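# Assemble H-bridge power stage on cold plate

## Task

On the cold plate, with both the plate and the tray still lying flat on the table: peel both yellow films from the blue thermal pads and put them in the tray, keeping the pads stuck where they are; place one black power module flat on each uncovered pad, pins facing up, its four corner holes sitting over the four studs; then lay the green driver board flat across both modules, components facing up, with all eight of its holes over their guide pins.

## Robot and tools

Robot: two arms, left_arm and right_arm. Each ends in a five-finger hand (right_arm a right hand, left_arm its mirror-image left hand). Scene frame: origin at table-top height midway between the nominal bases, +x away from the robot over the table, +z up, left_arm on the +y side (not the image's left). Calibrated bases: left_arm at (-0.033, +0.498, 0) m, right_arm at (-0.030, -0.518, 0) m. A post stands behind the arms.

Hand point: a point fixed to the palm, 0.15 m out from the wrist flange along the fingers and 0.05 m in front of the palm. Its +z runs along the straight fingers, +y out of the palm, +x across the palm away from the thumb on the right hand (toward the thumb on the left hand). Fingers extend 0.06 to 0.07 m past the point; a wrist bracket on the little-finger side can strike things, and the wrist can hang below the hand and meet the table first.

The 28-number row (every call carries both arms): left_arm dx, dy, dz, rx, ry, rz; left hand little, ring, middle, index, thumb_bend, thumb_turn, force_limit, speed; then the same 14 for right_arm. All numbers lie in [-1, 1]. The six pose numbers are an offset, not a pose: they are expressed along the axes of that arm's current Hand target and measured from that Hand target as it stood when the action or move began. 1.0 equals 0.6 m of travel or 180 degrees of turn; rx, ry, rz form one rotation vector. Sending all six as 0 asks nothing new of that arm. Hand numbers are targets: -1 open/straight, +1 closed; thumb_turn -1 beside the palm, +1 opposite the fingers. force_limit maps -1..+1 to about 0..10 N at the fingertip (0..15 N for thumb motors); speed rises linearly to full at +0.48. For a gentle grip close with speed -0.94 or lower. A hand has no 'no change' value: to keep it, resend the eight numbers from its last executed row (before any, use hand_measured plus hand_force_limit and hand_speed). A closed thumb-and-fingers grasp fits objects roughly 0.035 to 0.065 m thick.

Tools:
- execute_actions(actions, cameras): actions is a list of actions; each action is up to 15 rows, one per 1/30 s step, and a short action repeats its final row to step 15. Every row's offset counts from the action's starting Hand target, not the previous row. An empty list returns images and a full state.
- move(target, speed, blend, stop_force, zero, blocking, cameras): target is one 28-number row or a list of up to 15 rows; every row's offsets count from the same starting Hand targets. Paths are straight, end together, and are capped at 10 s. speed is m/s (0.002 to 3.6, default 0.25; turns at twice that in rad/s), one value or one per target. blend in m rounds corners; 0 stops at each. stop_force (3 to 120 N, both arms) ends an arm's path when its wrist sensor feels that much push against its travel; approach slowly (about 0.005 m/s) for gentle touches, keep hand numbers identical across targets, and don't rely on it while the hand turns. zero resets that baseline (default true). blocking=false returns early and can't be combined with stop_force. Paths ignore obstacles and the other arm.
- wait(seconds, 0 to 3600); stop() brakes a running move; zoom_image(camera, region [x0,y0,x1,y1], at most 504 by 504 px) on cam_high, cam_left_wrist or cam_right_wrist from the latest images; show_instructions() shows the reference pages; zero_wrist_force(arm) re-zeros one wrist sensor; finished_scene(scene=1) ends the scene irreversibly.

Results: end_effector_position (m) and quat_wxyz in the scene frame; Hand target is the last commanded pose (orientation clipped to within 32 degrees of the measured one) and the base of the next offset; the hand may rest short of it, so send the remaining gap. hand_measured, hand_stopped_by (moving, target, force, stalled, fault) and hand_load_n follow the hand-number order; a dropped grip shows as load near 0. Wrist force/torque are in the tool's axes; a press reads as force from the surface. A move adds a 'move:' line (done, off_target, moving, held, fault) and limits (paced, held). MOTOR HOT appears at 70 C; 85 C brakes the arm for 30 to 60 s.

Avoid: drops, even small ones; releasing moving parts; knocking the plate or tray; anything leaving the table; fast contact. Contact torque at a joint limit (wrist 25.2 N m, others 135 N m) or roughly 150 N external force stops the arm for 10 s, as does a wrist straying 0.9 degrees from plan. Commanding even slightly past a firm contact can trigger this; to relieve a press, command back past the hand point. Never let the arms press each other or one hand close on the other. Keep wrists away from their own base axis. Parts can be nudged by outside pushes, so check camera views before finishing.

Each tool is called after "Request:" as name(argument=value, ...) on one line, values as JSON.

Reference images:

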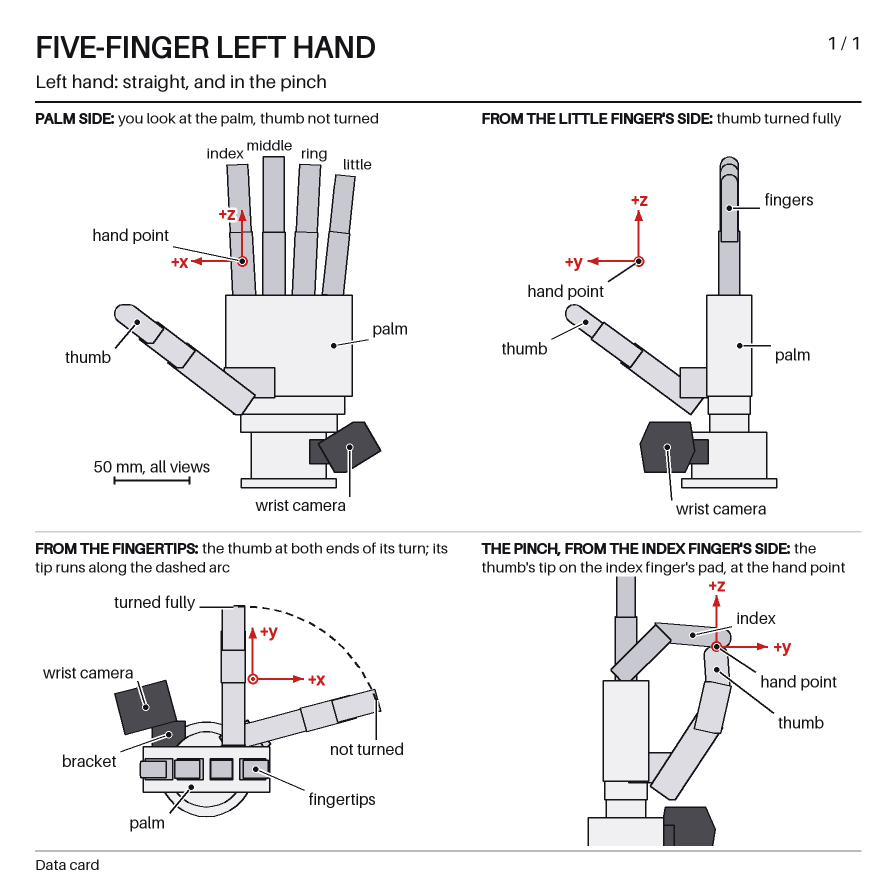

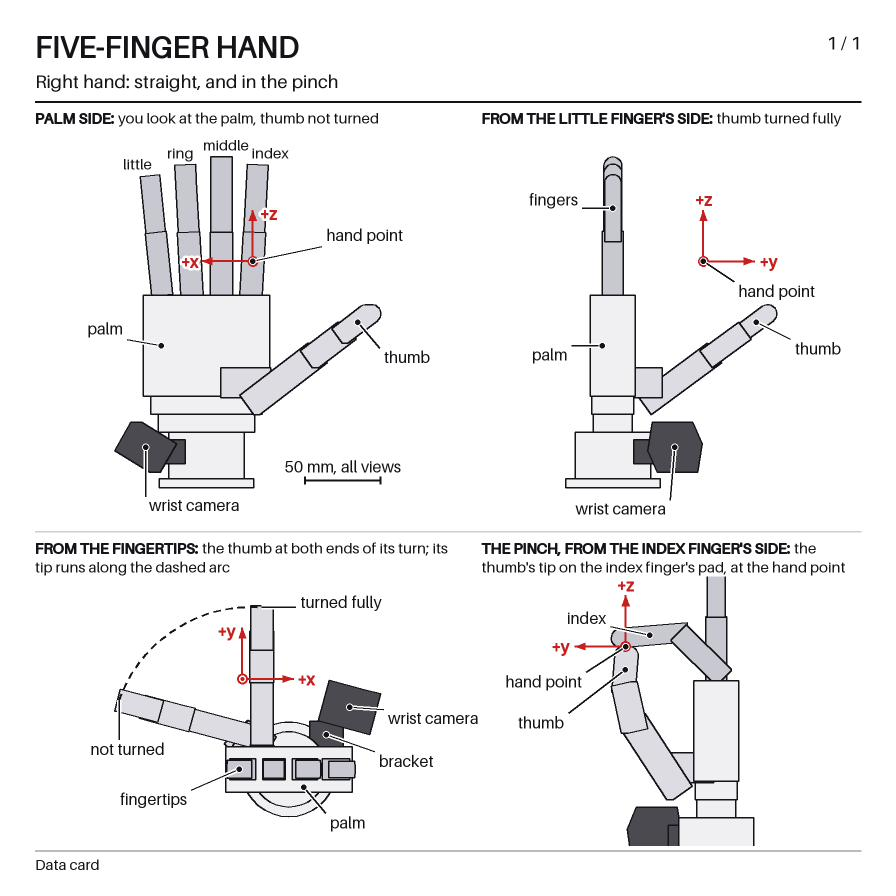

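## Session

Request:
execute_actions(actions=[])

Scene clock: 0.00 s.
left_arm: end_effector_position=(+0.1905, -0.0173, +0.2319) hand_measured=(-1.000, -1.000, -1.000, -1.000, -1.000, -1.000) hand_load_n=(+0.0, +0.0, +0.0, +0.0, +0.0, +0.0) hand_stopped_by=(target, target, target, target, target, target) hand_force_limit=0.00 hand_speed=-0.80 end_effector_quat_wxyz=(+0.163, +0.711, -0.666, +0.156) | right_arm: end_effector_position=(+0.7783, -0.8596, +0.2946) hand_measured=(-1.000, -1.000, -1.000, -1.000, -1.000, -1.000) hand_load_n=(+0.0, +0.0, +0.0, +0.0, +0.0, +0.0) hand_stopped_by=(target, target, target, target, target, target) hand_force_limit=0.00 hand_speed=-0.80 end_effector_quat_wxyz=(+0.267, +0.675, +0.220, +0.652)
Joint positions: left_arm=[2.512 -1.959 -1.404 2.079 -1.212 2.387] | right_arm=[-0.635 -0.977 1.325 -0.34 0.998 0.863]
Joint velocities: within noise
Joint torques (N m): no reading
Motor temperatures (°C): left_arm=[27 29 25 34 38 35] | right_arm=[32 26 31 38 39 41]
Wrist force (N): no reading
Wrist torque (N m): no reading
Wrist force, peak (N): no reading
Hand target: left_arm +0.1905, -0.0173, +0.2319; +0.163, +0.711, -0.666, +0.156 | right_arm +0.7783, -0.8596, +0.2946; +0.267, +0.675, +0.220, +0.652

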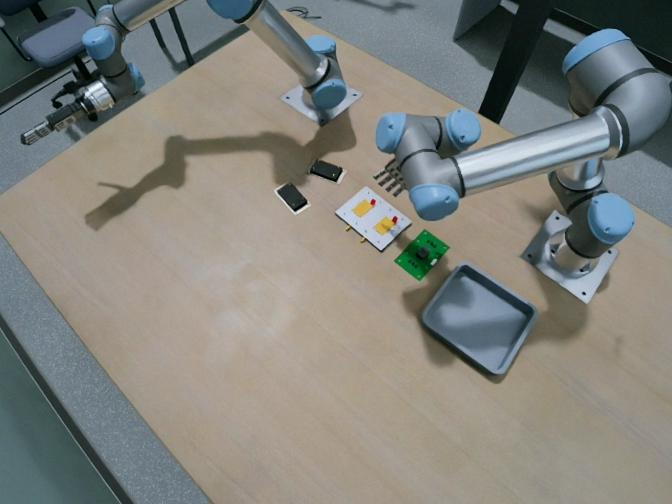

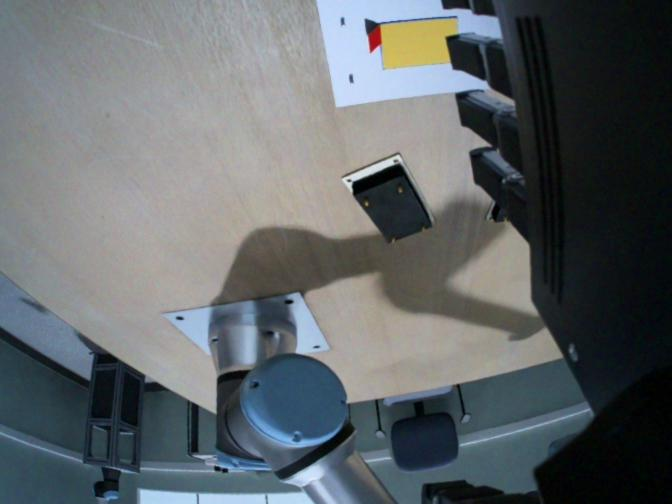

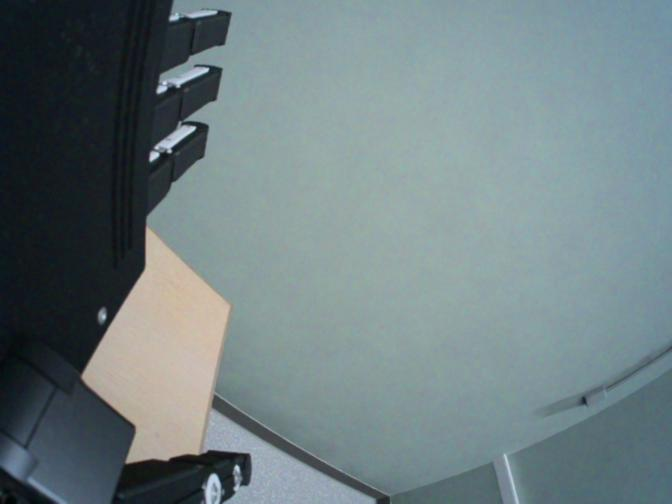

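Request:
zoom_image(camera="cam_high", region=[260, 140, 470, 300])

Request:
zoom_image(camera="cam_high", region=[320, 170, 420, 260])

Request:
zoom_image(camera="cam_left_wrist", region=[300, 0, 550, 250])

Scaled by 2.400 from the camera's image (finer frame: 960x720).

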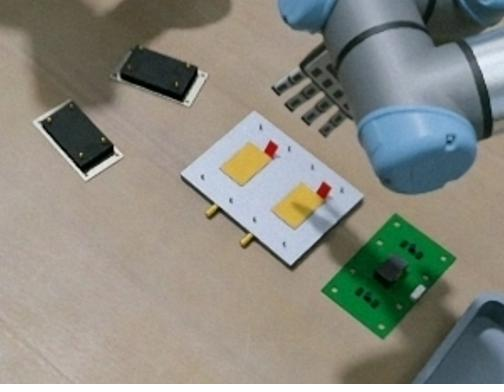

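Scaled by 5.040 from the camera's image (finer frame: 960x720).

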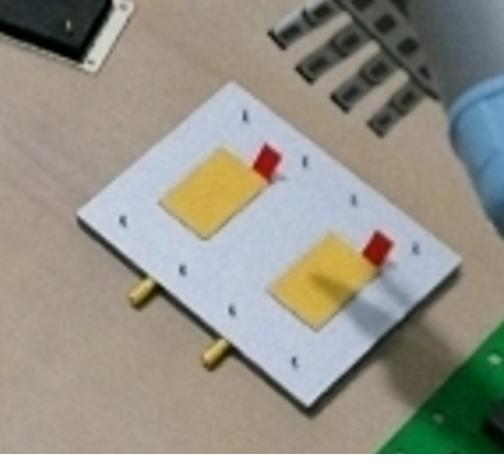

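Scaled by 2.016 from the camera's image (finer frame: 960x720).

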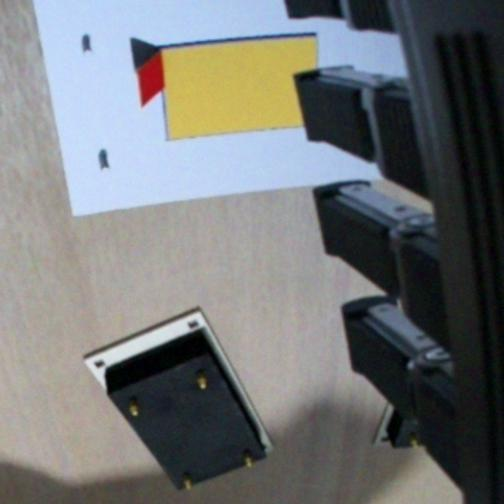

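Request:
zoom_image(camera="cam_high", region=[385, 220, 465, 290])

Request:
zoom_image(camera="cam_high", region=[265, 150, 355, 220])

Scaled by 6.300 from the camera's image (finer frame: 960x720).

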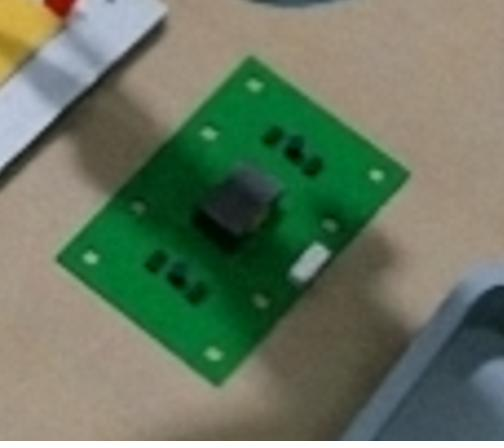

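Scaled by 5.600 from the camera's image (finer frame: 960x720).

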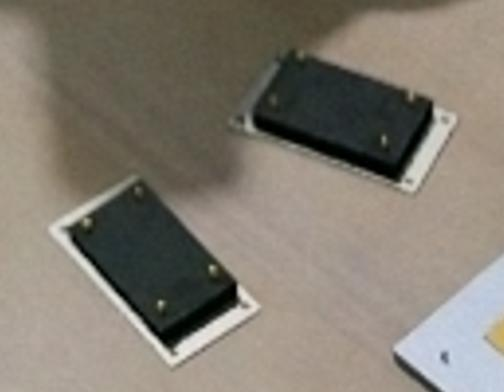

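Request:
move(target=[-0.2237,-0.0147,-0.0726,0,0,0,-1,-1,-1,-1,-1,-1,0,-0.8,0,0,0,0,0,0,-1,-1,-1,-1,-1,-1,0,-0.8], cameras=["all"])

Scene clock: 40.90 s.
left_arm: end_effector_position=(+0.1905, +0.1226, +0.2119) hand_measured=(-1.000, -1.000, -1.000, -1.000, -1.000, -1.000) hand_load_n=(+0.0, +0.0, +0.0, +0.0, +0.0, +0.0) hand_stopped_by=(target, target, target, target, target, target) hand_force_limit=0.00 hand_speed=-0.80 end_effector_quat_wxyz=(+0.163, +0.711, -0.666, +0.156) | right_arm: end_effector_position=(+0.7783, -0.8596, +0.2946) hand_measured=(-1.000, -1.000, -1.000, -1.000, -1.000, -1.000) hand_load_n=(+0.0, +0.0, +0.0, +0.0, +0.0, +0.0) hand_stopped_by=(target, target, target, target, target, target) hand_force_limit=0.00 hand_speed=-0.80 end_effector_quat_wxyz=(+0.267, +0.675, +0.220, +0.652)
Joint positions: left_arm=[2.829 -1.745 -1.772 2.104 -1.142 2.721] | right_arm=[-0.635 -0.977 1.325 -0.34 0.998 0.863]
Joint torques (N m): left_arm=[12.97 28.65 7.6 -1.11 -1.43 2.56] | right_arm=[-0.24 -43.06 -22.54 -1.09 0.42 0.24]
Wrist force (N): left_arm=[0.4 0.6 -0.4] | right_arm=[0.1 -0.4 0.1]
Wrist torque (N m): left_arm=[0.13 -0.05 0.00] | right_arm=[-0.07 -0.02 -0.01]
Wrist force, peak (N): left_arm=[2.0 0.5 0.5] | right_arm=[0.1 -0.6 0.3]
Hand target: left_arm +0.1905, +0.1226, +0.2119; +0.163, +0.711, -0.666, +0.156 | right_arm +0.7783, -0.8596, +0.2946; +0.267, +0.675, +0.220, +0.652
Off the commanded pose: left_arm 0.000 m, 0 deg | right_arm 0.000 m, 0 deg.
move: done
cam_left_wrist: T_world_to_cam=[[0.97564, -0.19833, 0.09379, -0.18092], [-0.19038, -0.55291, 0.8112, -0.06472], [-0.10903, -0.80929, -0.5772, 0.35568]] pos_world=[0.20297, 0.21619, 0.27476]

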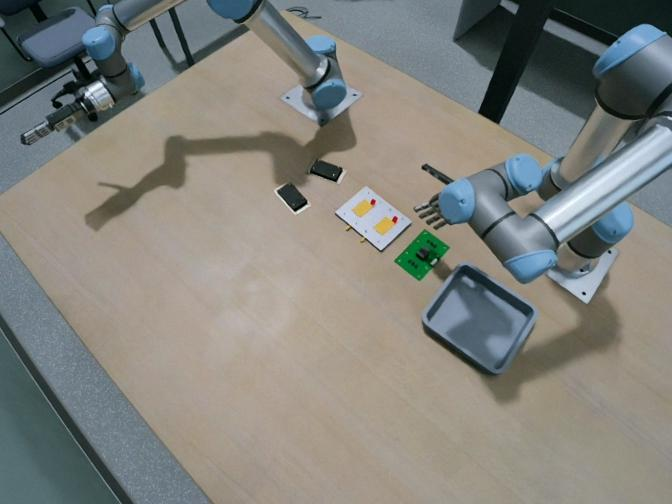

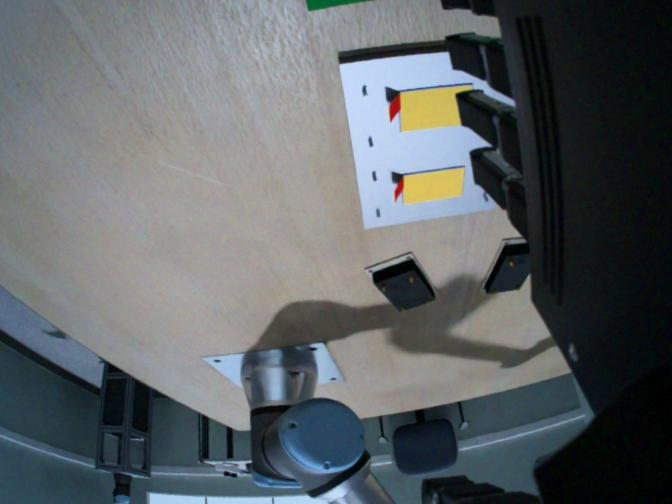

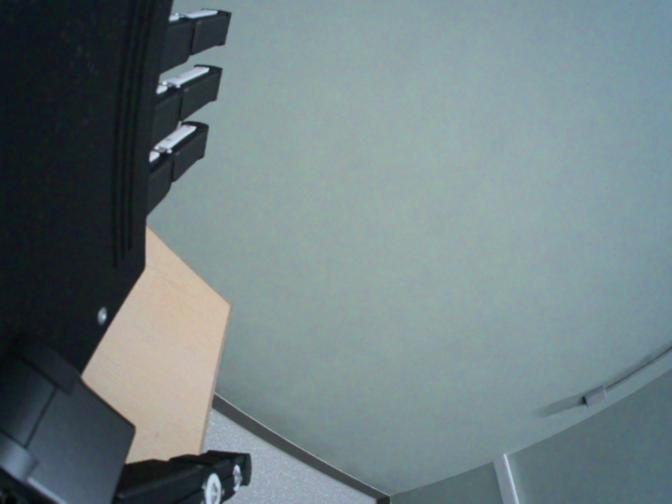

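Request:
zoom_image(camera="cam_high", region=[325, 175, 425, 255])

Request:
zoom_image(camera="cam_left_wrist", region=[330, 40, 530, 240])

Scaled by 5.040 from the camera's image (finer frame: 960x720).

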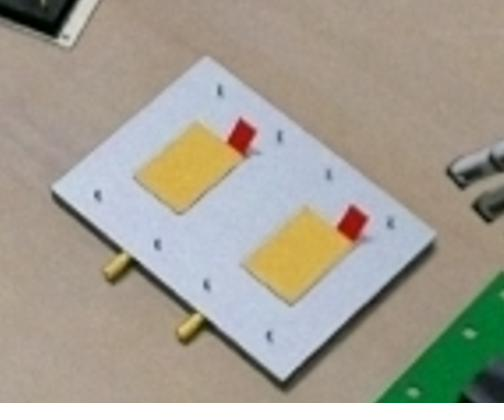

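Scaled by 2.520 from the camera's image (finer frame: 960x720).

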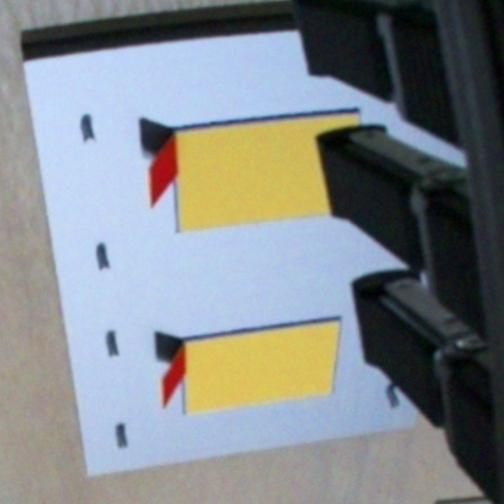

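Request:
move(target=[0.1215,-0.177,-0.2236,-0.203,0.438,0.817,-1,-1,-1,-1,-1,-1,0,-0.8,0,0,0,0,0,0,-1,-1,-1,-1,-1,-1,0,-0.8], cameras=["all"])

Scene clock: 83.83 s.
left_arm: end_effector_position=(+0.3006, +0.1225, +0.3617) hand_measured=(-1.000, -1.000, -1.000, -1.000, -1.000, -1.000) hand_load_n=(+0.0, +0.0, +0.0, +0.0, +0.0, +0.0) hand_stopped_by=(target, target, target, target, target, target) hand_force_limit=0.00 hand_speed=-0.80 end_effector_quat_wxyz=(-0.338, +0.621, +0.622, -0.338) | right_arm: end_effector_position=(+0.7783, -0.8596, +0.2946) hand_measured=(-1.000, -1.000, -1.000, -1.000, -1.000, -1.000) hand_load_n=(+0.0, +0.0, +0.0, +0.0, +0.0, +0.0) hand_stopped_by=(target, target, target, target, target, target) hand_force_limit=0.00 hand_speed=-0.80 end_effector_quat_wxyz=(+0.267, +0.675, +0.220, +0.652)
Joint positions: left_arm=[2.684 -2.371 -0.747 0.605 -1.184 6.016] | right_arm=[-0.635 -0.977 1.325 -0.34 0.998 0.863]
Joint torques (N m): left_arm=[11.61 56.93 17.78 -1.95 1.62 0.92] | right_arm=[-0.56 -43.81 -22.09 -1.19 0.09 0.39]
Wrist force (N): left_arm=[-0.8 -2.3 0.8] | right_arm=[0.1 -0.3 0.2]
Wrist torque (N m): left_arm=[-0.52 0.17 0.00] | right_arm=[-0.06 -0.02 0.00]
Wrist force, peak (N): left_arm=[-0.8 -2.8 0.9] | right_arm=[0.2 -0.6 0.1]
Hand target: left_arm +0.3006, +0.1226, +0.3618; -0.337, +0.621, +0.622, -0.338 | right_arm +0.7783, -0.8596, +0.2946; +0.267, +0.675, +0.220, +0.652
Off the commanded pose: left_arm 0.000 m, 0 deg | right_arm 0.000 m, 0 deg.
move: done
cam_left_wrist: T_world_to_cam=[[-0.52828, 0.28106, 0.8012, -0.16489], [0.53959, 0.8397, 0.06122, -0.28409], [-0.65556, 0.46466, -0.59526, 0.46884]] pos_world=[0.37353, 0.06704, 0.42858]

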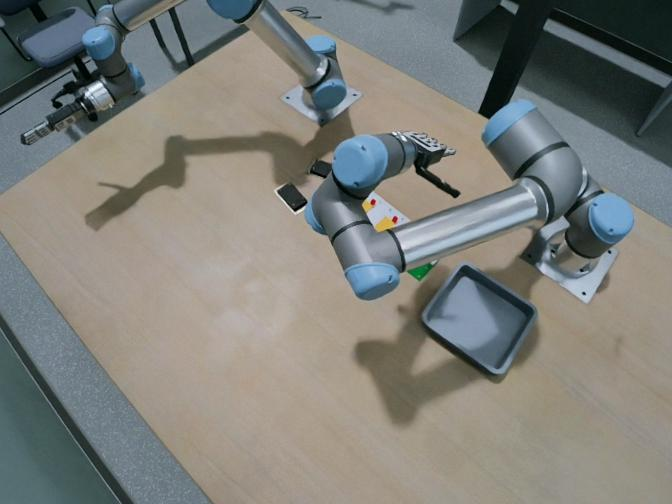

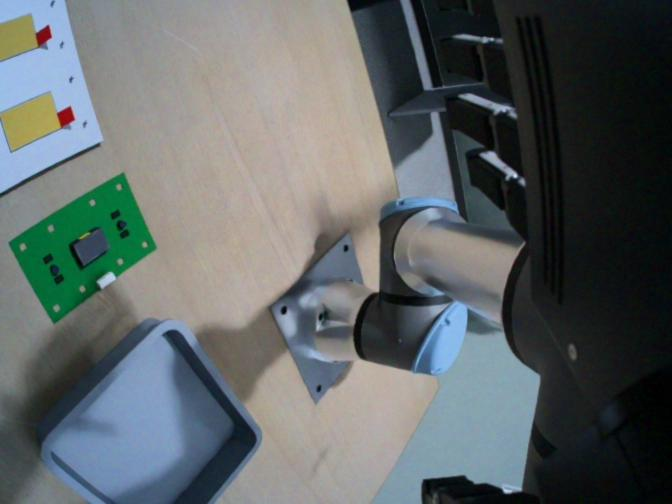

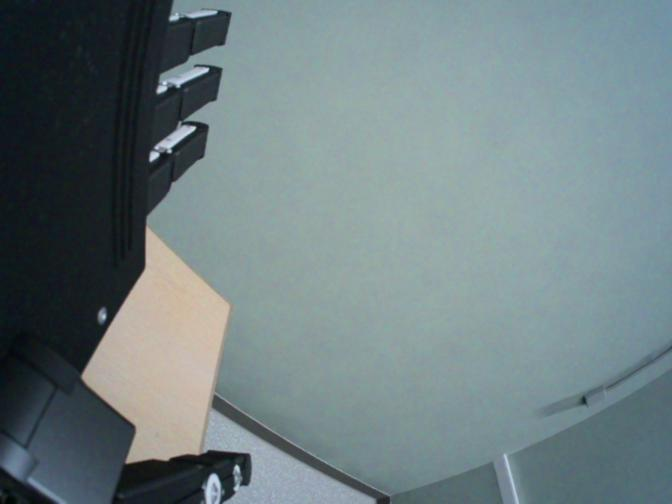

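Request:
move(target=[0,0,0,0,0,0,-1,-1,-1,0.0,-0.3,1,0,-0.2,0,0,0,0,0,0,-1,-1,-1,-1,-1,-1,0,-0.8], cameras=["cam_left_wrist"])

Scene clock: 94.30 s.
left_arm: end_effector_position=(+0.3006, +0.1226, +0.3618) hand_measured=(-1.000, -1.000, -1.000, +0.000, -0.300, +1.000) hand_load_n=(+0.0, +0.0, +0.0, +0.0, +0.0, +0.0) hand_stopped_by=(target, target, target, target, target, target) hand_force_limit=0.00 hand_speed=-0.20 end_effector_quat_wxyz=(-0.337, +0.621, +0.622, -0.338) | right_arm: end_effector_position=(+0.7783, -0.8596, +0.2946) hand_measured=(-1.000, -1.000, -1.000, -1.000, -1.000, -1.000) hand_load_n=(+0.0, +0.0, +0.0, +0.0, +0.0, +0.0) hand_stopped_by=(target, target, target, target, target, target) hand_force_limit=0.00 hand_speed=-0.80 end_effector_quat_wxyz=(+0.267, +0.675, +0.220, +0.652)
Joint positions: left_arm=[2.684 -2.371 -0.747 0.604 -1.184 6.016] | right_arm=[-0.635 -0.977 1.325 -0.34 0.998 0.863]
Joint torques (N m): left_arm=[11.06 59.04 19.29 -3.05 -1.14 1.85] | right_arm=[0.46 -43.84 -21.34 -1.2 -0.01 0.61]
Wrist force (N): left_arm=[-0.7 -2.3 1.0] | right_arm=[0.0 -0.3 0.1]
Wrist torque (N m): left_arm=[-0.52 0.16 -0.02] | right_arm=[-0.04 0.00 -0.01]
Wrist force, peak (N): left_arm=[-1.0 -2.6 1.1] | right_arm=[-0.1 -0.6 0.2]
Hand target: left_arm +0.3006, +0.1226, +0.3618; -0.337, +0.621, +0.622, -0.338 | right_arm +0.7783, -0.8596, +0.2946; +0.267, +0.675, +0.220, +0.652
Off the commanded pose: left_arm 0.000 m, 0 deg | right_arm 0.000 m, 0 deg.
move: done
cam_left_wrist: T_world_to_cam=[[-0.5284, 0.28124, 0.80106, -0.1649], [0.5396, 0.8397, 0.06113, -0.28414], [-0.65546, 0.46456, -0.59545, 0.4689]] pos_world=[0.37353, 0.06714, 0.42868]

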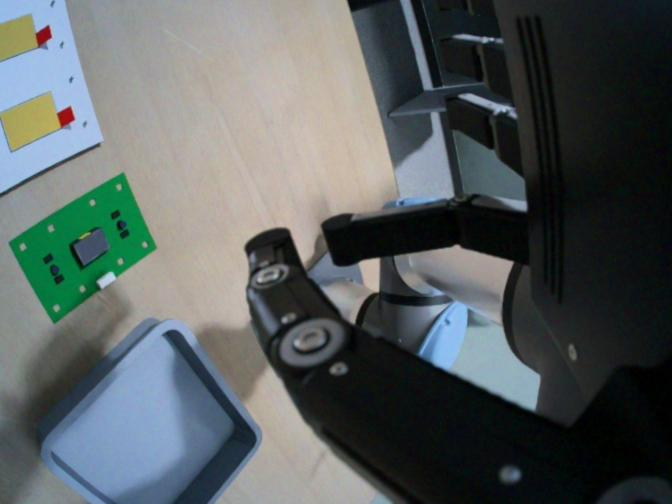

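Request:
move(target=[-0.1477,0.2047,0.3328,0,0,0,-1,-1,-1,0.0,-0.3,1,0,-0.2,0,0,0,0,0,0,-1,-1,-1,-1,-1,-1,0,-0.8], cameras=["cam_left_wrist","cam_high"])

Scene clock: 117.40 s.
left_arm: end_effector_position=(+0.2000, +0.0339, +0.1501) hand_measured=(-1.000, -1.000, -1.000, +0.000, -0.300, +1.000) hand_load_n=(+0.0, +0.0, +0.0, +0.0, +0.0, +0.0) hand_stopped_by=(target, target, target, target, target, target) hand_force_limit=0.00 hand_speed=-0.20 end_effector_quat_wxyz=(-0.337, +0.621, +0.622, -0.338) | right_arm: end_effector_position=(+0.7783, -0.8596, +0.2946) hand_measured=(-1.000, -1.000, -1.000, -1.000, -1.000, -1.000) hand_load_n=(+0.0, +0.0, +0.0, +0.0, +0.0, +0.5) hand_stopped_by=(target, target, target, target, target, target) hand_force_limit=0.00 hand_speed=-0.80 end_effector_quat_wxyz=(+0.267, +0.675, +0.220, +0.652)
Joint positions: left_arm=[2.48 -2.48 -1.091 1.121 -1.023 5.876] | right_arm=[-0.635 -0.977 1.325 -0.34 0.998 0.863]
Joint torques (N m): left_arm=[5.28 49.71 14.69 -1.13 -1.2 2.36] | right_arm=[-0.57 -44.18 -21.47 -1.4 0.02 0.54]
Wrist force (N): left_arm=[-0.7 -1.5 0.4] | right_arm=[0.0 -0.5 0.1]
Wrist torque (N m): left_arm=[-0.36 0.12 -0.04] | right_arm=[-0.07 0.00 -0.02]
Wrist force, peak (N): left_arm=[0.0 -3.3 -0.5] | right_arm=[-0.2 -0.6 0.2]
Hand target: left_arm +0.2000, +0.0339, +0.1500; -0.337, +0.621, +0.622, -0.338 | right_arm +0.7783, -0.8596, +0.2946; +0.267, +0.675, +0.220, +0.652
Off the commanded pose: left_arm 0.000 m, 0 deg | right_arm 0.000 m, 0 deg.
move: done
cam_left_wrist: T_world_to_cam=[[-0.52835, 0.28127, 0.80108, -0.02357], [0.53969, 0.83964, 0.06114, -0.14252], [-0.65542, 0.46464, -0.59543, 0.31822]] pos_world=[0.27303, -0.02156, 0.21708]
Images, in order (width x height): cam_high 672x504, cam_left_wrist 672x504.

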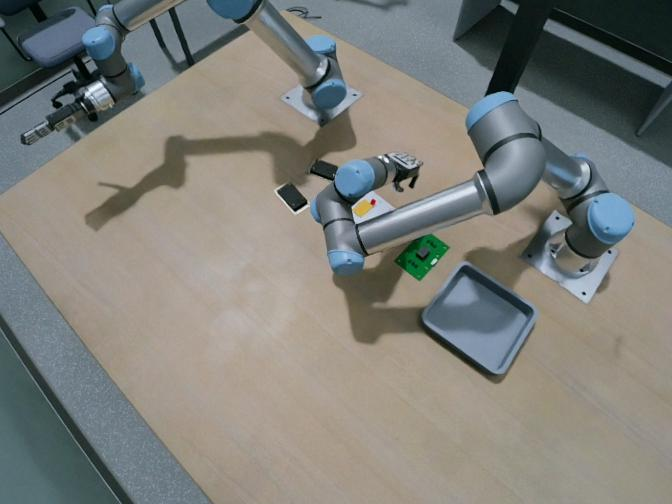

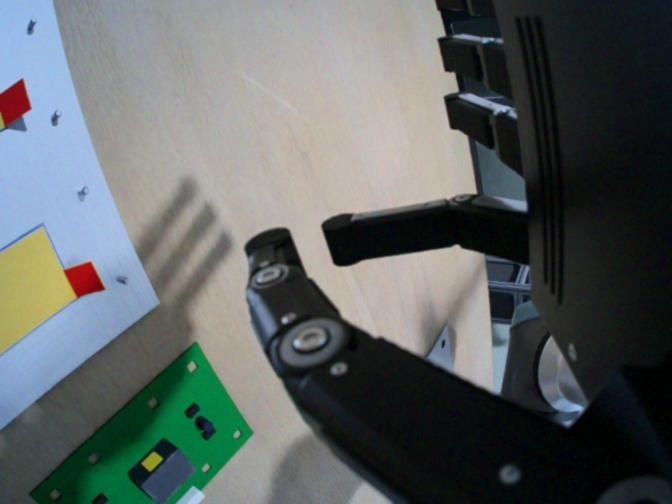

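Request:
zoom_image(camera="cam_left_wrist", region=[0, 180, 200, 380])

Scaled by 2.520 from the camera's image (finer frame: 960x720).

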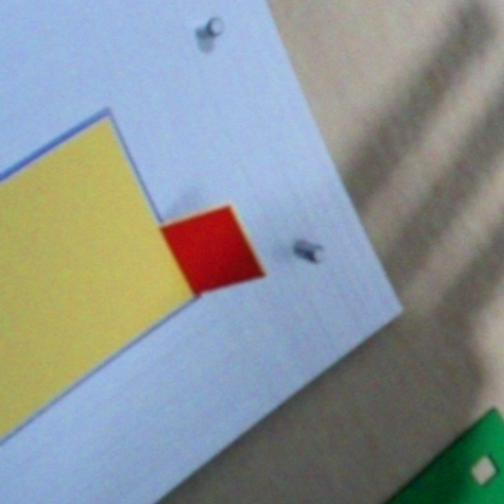

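Request:
move(target=[0.0133,0.145,0.07,0,0,0,-1,-1,-1,0.0,-0.3,1,0,-0.2,0,0,0,0,0,0,-1,-1,-1,-1,-1,-1,0,-0.8], speed=0.1, cameras=["cam_left_wrist"])

Request:
zoom_image(camera="cam_left_wrist", region=[80, 100, 400, 400])

Scene clock: 148.70 s.
left_arm: end_effector_position=(+0.2123, +0.0420, +0.0542) hand_measured=(-1.000, -1.000, -1.000, +0.000, -0.300, +1.000) hand_load_n=(+0.0, +0.0, +0.0, +0.0, +0.0, +0.0) hand_stopped_by=(target, target, target, target, target, target) hand_force_limit=0.00 hand_speed=-0.20 end_effector_quat_wxyz=(-0.337, +0.621, +0.622, -0.338) | right_arm: end_effector_position=(+0.7783, -0.8596, +0.2946) hand_measured=(-1.000, -1.000, -1.000, -1.000, -1.000, -1.000) hand_load_n=(+0.0, +0.0, +0.0, +0.0, +0.0, +0.0) hand_stopped_by=(target, target, target, target, target, target) hand_force_limit=0.00 hand_speed=-0.80 end_effector_quat_wxyz=(+0.267, +0.675, +0.220, +0.652)
Joint positions: left_arm=[2.502 -2.606 -1.118 1.266 -1.04 5.892] | right_arm=[-0.635 -0.977 1.325 -0.34 0.998 0.863]
Joint torques (N m): left_arm=[-7.37 60.1 20.38 -4.09 1.31 -0.28] | right_arm=[-0.51 -43.49 -22.71 -1.47 0.09 0.65]
Wrist force (N): left_arm=[-1.0 -1.8 0.6] | right_arm=[0.1 -0.2 0.0]
Wrist torque (N m): left_arm=[-0.42 0.17 -0.07] | right_arm=[-0.03 -0.01 0.00]
Wrist force, peak (N): left_arm=[-0.6 -2.7 0.3] | right_arm=[-0.4 -0.7 0.1]
Hand target: left_arm +0.2122, +0.0419, +0.0542; -0.337, +0.621, +0.622, -0.338 | right_arm +0.7783, -0.8596, +0.2946; +0.267, +0.675, +0.220, +0.652
Off the commanded pose: left_arm 0.000 m, 0 deg | right_arm 0.000 m, 0 deg.
move: done
cam_left_wrist: T_world_to_cam=[[-0.5284, 0.28124, 0.80106, 0.05751], [0.5396, 0.8397, 0.06113, -0.15001], [-0.65546, 0.46456, -0.59545, 0.26531]] pos_world=[0.28523, -0.01346, 0.12108]

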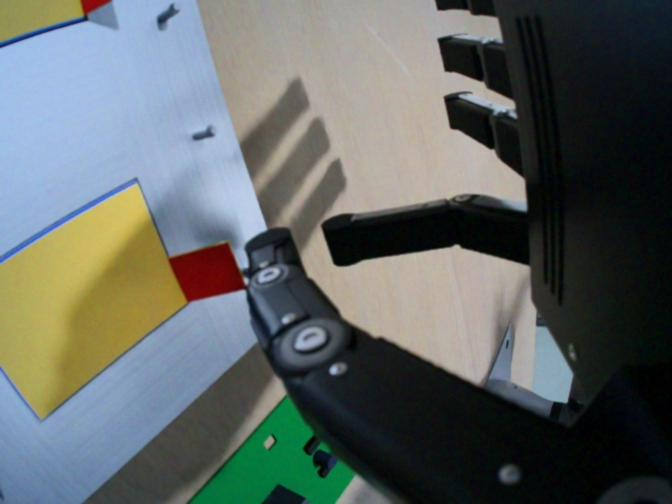

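Scaled by 1.575 from the camera's image (finer frame: 960x720).

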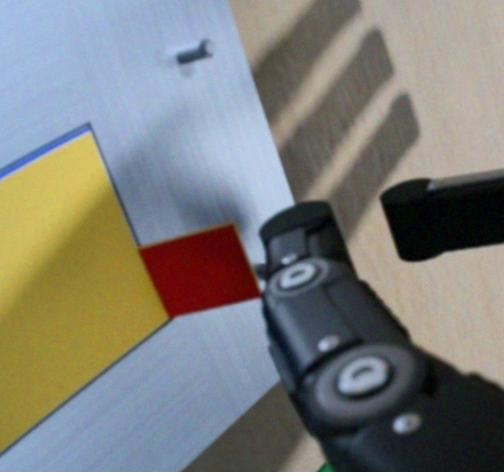

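Request:
move(target=[0,0.02,0,0,0,0,-1,-1,-1,0.0,-0.3,1,0,-0.2,0,0,0,0,0,0,-1,-1,-1,-1,-1,-1,0,-0.8], speed=0.05, cameras=["cam_left_wrist"])

Request:
zoom_image(camera="cam_left_wrist", region=[180, 150, 380, 350])

Scene clock: 194.23 s.
left_arm: end_effector_position=(+0.2189, +0.0420, +0.0441) hand_measured=(-1.000, -1.000, -1.000, +0.000, -0.300, +1.000) hand_load_n=(+0.0, +0.0, +0.0, +0.0, +0.0, +0.0) hand_stopped_by=(target, target, target, target, target, target) hand_force_limit=0.00 hand_speed=-0.20 end_effector_quat_wxyz=(-0.337, +0.621, +0.622, -0.338) | right_arm: end_effector_position=(+0.7783, -0.8596, +0.2946) hand_measured=(-1.000, -1.000, -1.000, -1.000, -1.000, -1.000) hand_load_n=(+0.0, +0.0, +0.0, +0.0, +0.0, +0.0) hand_stopped_by=(target, target, target, target, target, target) hand_force_limit=0.00 hand_speed=-0.80 end_effector_quat_wxyz=(+0.267, +0.675, +0.220, +0.652)
Joint positions: left_arm=[2.509 -2.631 -1.098 1.268 -1.045 5.897] | right_arm=[-0.635 -0.977 1.325 -0.34 0.998 0.863]
Joint torques (N m): left_arm=[-8.06 59.18 7.21 -3.86 1.53 -0.29] | right_arm=[0.04 -42.83 -23.18 -1.44 0.1 1.25]
Wrist force (N): left_arm=[-1.0 -1.9 0.9] | right_arm=[0.2 -0.1 0.2]
Wrist torque (N m): left_arm=[-0.45 0.18 -0.07] | right_arm=[-0.03 -0.04 0.00]
Wrist force, peak (N): left_arm=[-1.3 -2.4 1.2] | right_arm=[-0.3 -0.6 0.4]
Hand target: left_arm +0.2187, +0.0419, +0.0441; -0.337, +0.621, +0.622, -0.338 | right_arm +0.7783, -0.8596, +0.2946; +0.267, +0.675, +0.220, +0.652
Off the commanded pose: left_arm 0.000 m, 0 deg | right_arm 0.000 m, 0 deg.
move: done
cam_left_wrist: T_world_to_cam=[[-0.52851, 0.28138, 0.80094, 0.06914], [0.53966, 0.83966, 0.06111, -0.15297], [-0.65532, 0.46453, -0.59562, 0.2636]] pos_world=[0.29183, -0.01346, 0.11098]

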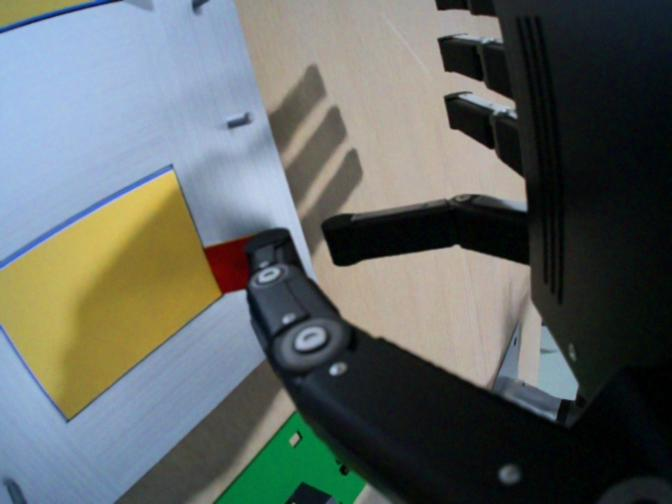

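Scaled by 2.520 from the camera's image (finer frame: 960x720).

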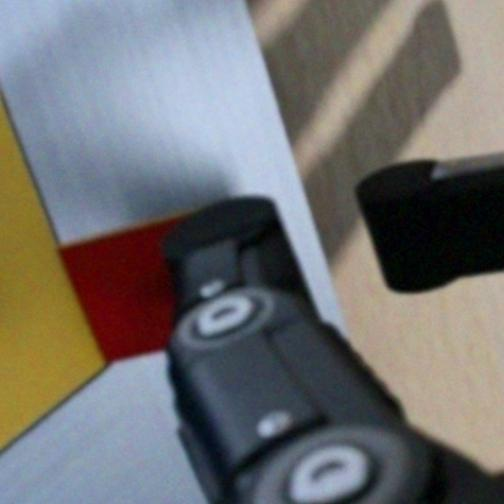

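Request:
move(target=[0.001,0,0.005,0,0,0,-1,-1,-1,0.15,-0.3,1,0,-0.2,0,0,0,0,0,0,-1,-1,-1,-1,-1,-1,0,-0.8], speed=0.05)

Request:
move(target=[0,0.028,0,0,0,0,-1,-1,-1,0.15,-0.3,1,0,-0.2,0,0,0,0,0,0,-1,-1,-1,-1,-1,-1,0,-0.8], speed=0.03, stop_force=4, cameras=["cam_left_wrist"])

Request:
zoom_image(camera="cam_left_wrist", region=[200, 150, 400, 350])

Scene clock: 236.70 s.
left_arm: end_effector_position=(+0.2161, +0.0425, +0.0426) hand_measured=(-1.000, -1.000, -1.000, +0.150, -0.300, +1.000) hand_load_n=(+0.0, +0.0, +0.0, +0.0, +0.0, +0.0) hand_stopped_by=(target, target, target, target, target, target) hand_force_limit=0.00 hand_speed=-0.20 end_effector_quat_wxyz=(-0.337, +0.621, +0.622, -0.338) | right_arm: end_effector_position=(+0.7783, -0.8596, +0.2946) hand_measured=(-1.000, -1.000, -1.000, -1.000, -1.000, -1.000) hand_load_n=(+0.0, +0.0, +0.0, +0.0, -0.5, +0.0) hand_stopped_by=(target, target, target, target, target, target) hand_force_limit=0.00 hand_speed=-0.80 end_effector_quat_wxyz=(+0.267, +0.675, +0.220, +0.652)
Joint positions: left_arm=[2.507 -2.628 -1.107 1.276 -1.044 5.896] | right_arm=[-0.635 -0.977 1.325 -0.34 0.998 0.863]
Joint torques (N m): left_arm=[10.91 42.74 18.9 -3.85 0.08 0.48] | right_arm=[0.29 -44.8 -23.55 -1.59 0 1.29]
Wrist force (N): left_arm=[-0.8 -1.8 0.8] | right_arm=[-0.1 -0.3 0.2]
Wrist torque (N m): left_arm=[-0.43 0.15 0.01] | right_arm=[-0.06 0.00 -0.02]
Wrist force, peak (N): left_arm=[-1.6 -2.0 0.9] | right_arm=[0.1 -0.6 0.4]
Hand target: left_arm +0.2162, +0.0425, +0.0425; -0.337, +0.621, +0.622, -0.338 | right_arm +0.7783, -0.8596, +0.2946; +0.267, +0.675, +0.220, +0.652
Off the commanded pose: left_arm 0.000 m, 0 deg | right_arm 0.000 m, 0 deg.
move: done

Scene clock: 238.13 s.
left_arm: end_effector_position=(+0.2231, +0.0425, +0.0319) hand_measured=(-1.000, -1.000, -1.000, +0.150, -0.300, +1.000) hand_load_n=(+0.0, +0.0, +0.0, -6.0, +0.0, +0.0) hand_stopped_by=(target, target, target, target, target, target) hand_force_limit=0.00 hand_speed=-0.20 end_effector_quat_wxyz=(-0.337, +0.621, +0.622, -0.338) | right_arm: end_effector_position=(+0.7783, -0.8596, +0.2946) hand_measured=(-1.000, -1.000, -1.000, -1.000, -1.000, -1.000) hand_load_n=(+0.0, +0.0, +0.0, +0.0, +0.0, +0.0) hand_stopped_by=(target, target, target, target, target, target) hand_force_limit=0.00 hand_speed=-0.80 end_effector_quat_wxyz=(+0.267, +0.675, +0.220, +0.652)
Joint positions: left_arm=[2.513 -2.654 -1.085 1.277 -1.049 5.9] | right_arm=[-0.635 -0.977 1.325 -0.34 0.998 0.863]
Joint torques (N m): left_arm=[-10.67 41.21 19.22 -3.32 2.91 -2.02] | right_arm=[-0.68 -43.81 -22.42 -1.49 0.13 1.51]
Wrist force (N): left_arm=[-0.6 -3.9 -4.6] | right_arm=[0.2 -0.3 0.1]
Wrist torque (N m): left_arm=[-0.50 0.14 -0.03] | right_arm=[-0.05 -0.04 0.00]
Wrist force, peak (N): left_arm=[-0.9 -8.9 -5.8] | right_arm=[0.0 -0.4 0.4]
Hand target: left_arm +0.2231, +0.0425, +0.0319; -0.337, +0.621, +0.622, -0.338 (not the last commanded pose) | right_arm +0.7783, -0.8596, +0.2946; +0.267, +0.675, +0.220, +0.652
Off the commanded pose: left_arm 0.004 m, 0 deg | right_arm 0.000 m, 0 deg.
move: contact (left_arm)
cam_left_wrist: T_world_to_cam=[[-0.5284, 0.28124, 0.80106, 0.08086], [0.5396, 0.8397, 0.06113, -0.1549], [-0.65546, 0.46456, -0.59545, 0.25893]] pos_world=[0.29603, -0.01296, 0.09888]

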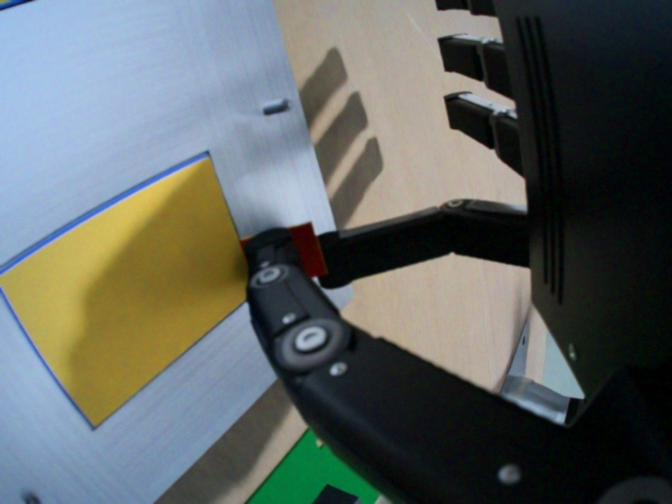

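Scaled by 2.520 from the camera's image (finer frame: 960x720).

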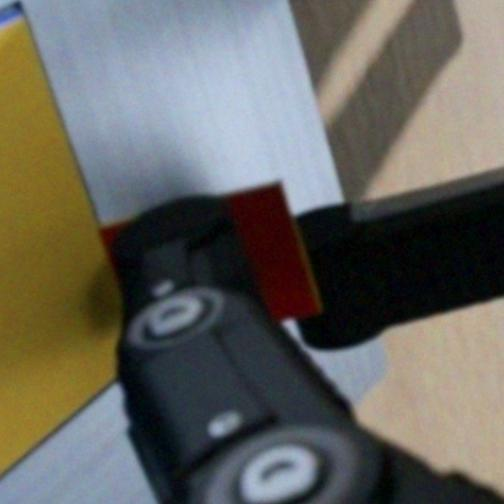

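Request:
move(target=[0,-0.0333,0,0,0,0,-1,-1,-1,0.15,-0.3,0.77,0,-0.2,0,0,0,0,0,0,-1,-1,-1,-1,-1,-1,0,-0.8], speed=0.05)

Request:
move(target=[-0.0125,0,0,0,0,0,-1,-1,-1,0.15,-0.3,0.77,0,-0.2,0,0,0,0,0,0,-1,-1,-1,-1,-1,-1,0,-0.8], speed=0.05, cameras=["cam_left_wrist"])

Request:
zoom_image(camera="cam_left_wrist", region=[160, 130, 400, 370])

Scene clock: 257.27 s.
left_arm: end_effector_position=(+0.2120, +0.0425, +0.0487) hand_measured=(-1.000, -1.000, -1.000, +0.150, -0.300, +0.770) hand_load_n=(+0.0, +0.0, -0.5, +0.0, +0.0, +0.0) hand_stopped_by=(target, target, target, target, target, target) hand_force_limit=0.00 hand_speed=-0.20 end_effector_quat_wxyz=(-0.337, +0.621, +0.622, -0.338) | right_arm: end_effector_position=(+0.7783, -0.8596, +0.2946) hand_measured=(-1.000, -1.000, -1.000, -1.000, -1.000, -1.000) hand_load_n=(+0.0, +0.0, +0.0, +0.0, +0.0, +0.0) hand_stopped_by=(target, target, target, target, target, target) hand_force_limit=0.00 hand_speed=-0.80 end_effector_quat_wxyz=(+0.267, +0.675, +0.220, +0.652)
Joint positions: left_arm=[2.503 -2.613 -1.12 1.274 -1.041 5.893] | right_arm=[-0.635 -0.977 1.325 -0.34 0.998 0.863]
Joint torques (N m): left_arm=[10.96 44.29 18.96 -2.35 -0.27 0.89] | right_arm=[-0.68 -43.31 -23.79 -1.25 0.04 1.18]
Wrist force (N): left_arm=[-1.4 -1.9 1.0] | right_arm=[0.0 -0.6 0.2]
Wrist torque (N m): left_arm=[-0.50 0.25 0.00] | right_arm=[-0.09 -0.01 -0.02]
Wrist force, peak (N): left_arm=[-0.8 -4.5 -4.7] | right_arm=[0.2 -0.5 0.4]
Hand target: left_arm +0.2122, +0.0425, +0.0487; -0.337, +0.621, +0.622, -0.338 | right_arm +0.7783, -0.8596, +0.2946; +0.267, +0.675, +0.220, +0.652
Off the commanded pose: left_arm 0.000 m, 0 deg | right_arm 0.000 m, 0 deg.
move: done

Scene clock: 257.77 s.
left_arm: end_effector_position=(+0.2121, +0.0350, +0.0486) hand_measured=(-1.000, -1.000, -1.000, +0.150, -0.300, +0.770) hand_load_n=(+0.0, +0.0, +0.0, +0.0, +0.0, +0.0) hand_stopped_by=(target, target, target, target, target, target) hand_force_limit=0.00 hand_speed=-0.20 end_effector_quat_wxyz=(-0.337, +0.621, +0.622, -0.338) | right_arm: end_effector_position=(+0.7783, -0.8596, +0.2946) hand_measured=(-1.000, -1.000, -1.000, -1.000, -1.000, -1.000) hand_load_n=(+0.0, +0.0, +0.0, +0.0, +0.0, +0.0) hand_stopped_by=(target, target, target, target, target, target) hand_force_limit=0.00 hand_speed=-0.80 end_effector_quat_wxyz=(+0.267, +0.675, +0.220, +0.652)
Joint positions: left_arm=[2.493 -2.627 -1.091 1.263 -1.033 5.886] | right_arm=[-0.635 -0.977 1.325 -0.34 0.998 0.863]
Joint torques (N m): left_arm=[11.76 61.6 7.59 -1.6 -1.86 2.21] | right_arm=[0.03 -42.57 -22.81 -1.44 -0.02 1.29]
Wrist force (N): left_arm=[-1.2 -1.9 0.8] | right_arm=[0.0 -0.2 0.3]
Wrist torque (N m): left_arm=[-0.47 0.21 0.01] | right_arm=[-0.05 -0.01 0.00]
Wrist force, peak (N): left_arm=[-1.8 -2.0 1.2] | right_arm=[0.1 -0.5 0.3]
Hand target: left_arm +0.2122, +0.0350, +0.0487; -0.337, +0.621, +0.622, -0.338 | right_arm +0.7783, -0.8596, +0.2946; +0.267, +0.675, +0.220, +0.652
Off the commanded pose: left_arm 0.000 m, 0 deg | right_arm 0.000 m, 0 deg.
move: done
cam_left_wrist: T_world_to_cam=[[-0.52821, 0.28111, 0.80124, 0.06384], [0.5396, 0.8397, 0.06112, -0.14374], [-0.65562, 0.46463, -0.59522, 0.26518]] pos_world=[0.28513, -0.02046, 0.11548]

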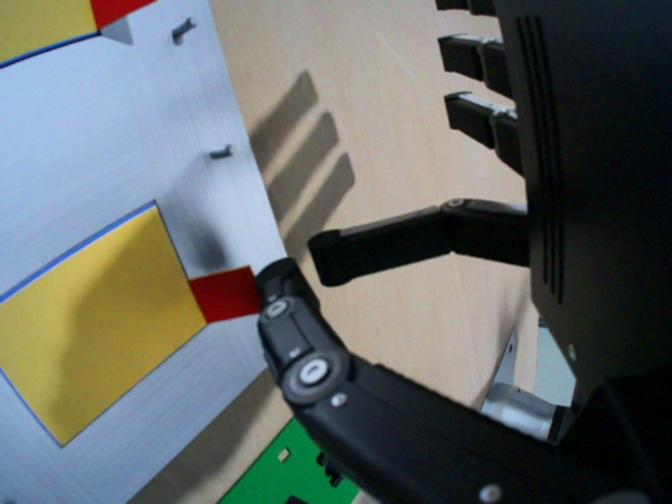

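Scaled by 2.100 from the camera's image (finer frame: 960x720).

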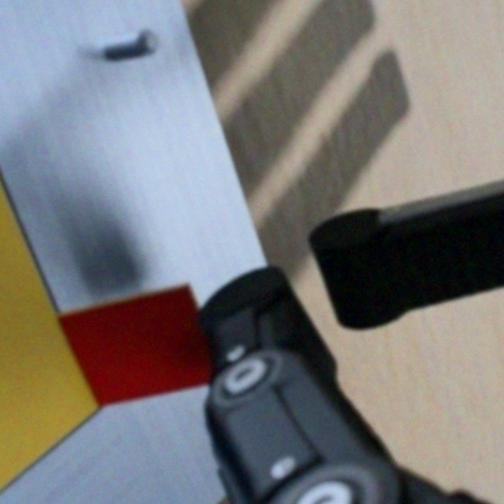

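Request:
move(target=[0,0.041,0,0,0,0,-1,-1,-1,0.15,-0.3,0.77,0,-0.2,0,0,0,0,0,0,-1,-1,-1,-1,-1,-1,0,-0.8], speed=0.03, stop_force=4, cameras=["cam_left_wrist"])

Request:
zoom_image(camera="cam_left_wrist", region=[200, 170, 400, 370])

Scene clock: 271.83 s.
left_arm: end_effector_position=(+0.2256, +0.0350, +0.0280) hand_measured=(-1.000, -1.000, -1.000, +0.150, -0.300, +0.770) hand_load_n=(+0.0, +0.0, +0.0, +0.0, +0.0, +0.0) hand_stopped_by=(target, target, target, target, target, target) hand_force_limit=0.00 hand_speed=-0.20 end_effector_quat_wxyz=(-0.337, +0.621, +0.622, -0.338) | right_arm: end_effector_position=(+0.7783, -0.8596, +0.2946) hand_measured=(-1.000, -1.000, -1.000, -1.000, -1.000, -1.000) hand_load_n=(+0.0, +0.0, +0.0, +0.0, +0.0, +0.0) hand_stopped_by=(target, target, target, target, target, target) hand_force_limit=0.00 hand_speed=-0.80 end_effector_quat_wxyz=(+0.267, +0.675, +0.220, +0.652)
Joint positions: left_arm=[2.506 -2.676 -1.048 1.264 -1.043 5.895] | right_arm=[-0.635 -0.977 1.325 -0.34 0.998 0.863]
Joint torques (N m): left_arm=[-7.92 63.02 7.62 -4.02 3.01 -2.1] | right_arm=[-0.49 -43.87 -22.75 -1.48 0.11 1.59]
Wrist force (N): left_arm=[-1.3 -1.9 0.7] | right_arm=[0.2 -0.3 0.1]
Wrist torque (N m): left_arm=[-0.46 0.24 -0.07] | right_arm=[-0.06 -0.03 0.00]
Wrist force, peak (N): left_arm=[-1.6 -2.7 0.7] | right_arm=[0.0 -0.5 0.3]
Hand target: left_arm +0.2256, +0.0350, +0.0280; -0.337, +0.621, +0.622, -0.338 | right_arm +0.7783, -0.8596, +0.2946; +0.267, +0.675, +0.220, +0.652
Off the commanded pose: left_arm 0.000 m, 0 deg | right_arm 0.000 m, 0 deg.
move: done
cam_left_wrist: T_world_to_cam=[[-0.5284, 0.28124, 0.80106, 0.08742], [0.5396, 0.8397, 0.06113, -0.14972], [-0.65546, 0.46456, -0.59545, 0.26173]] pos_world=[0.29853, -0.02046, 0.09498]

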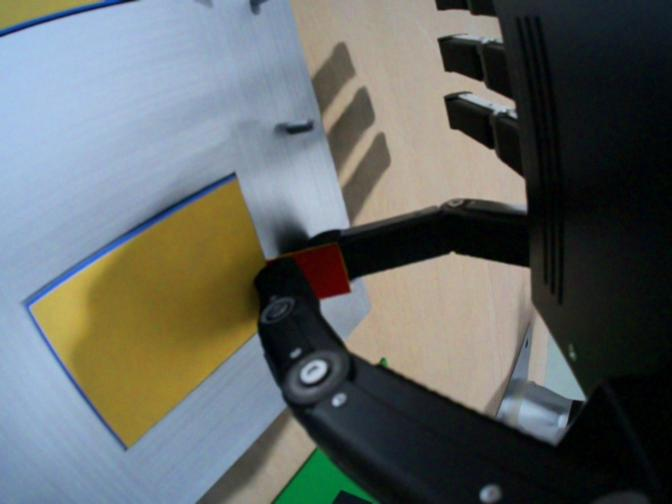

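Scaled by 2.520 from the camera's image (finer frame: 960x720).

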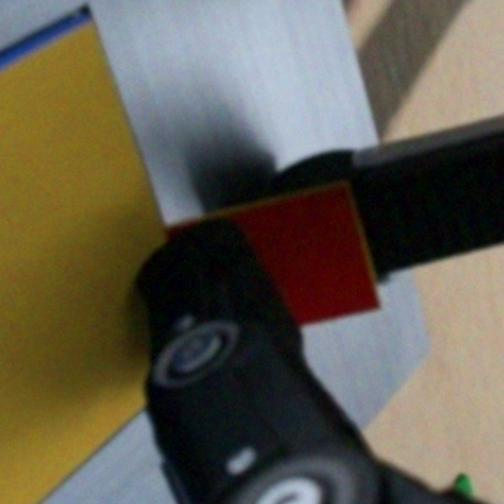

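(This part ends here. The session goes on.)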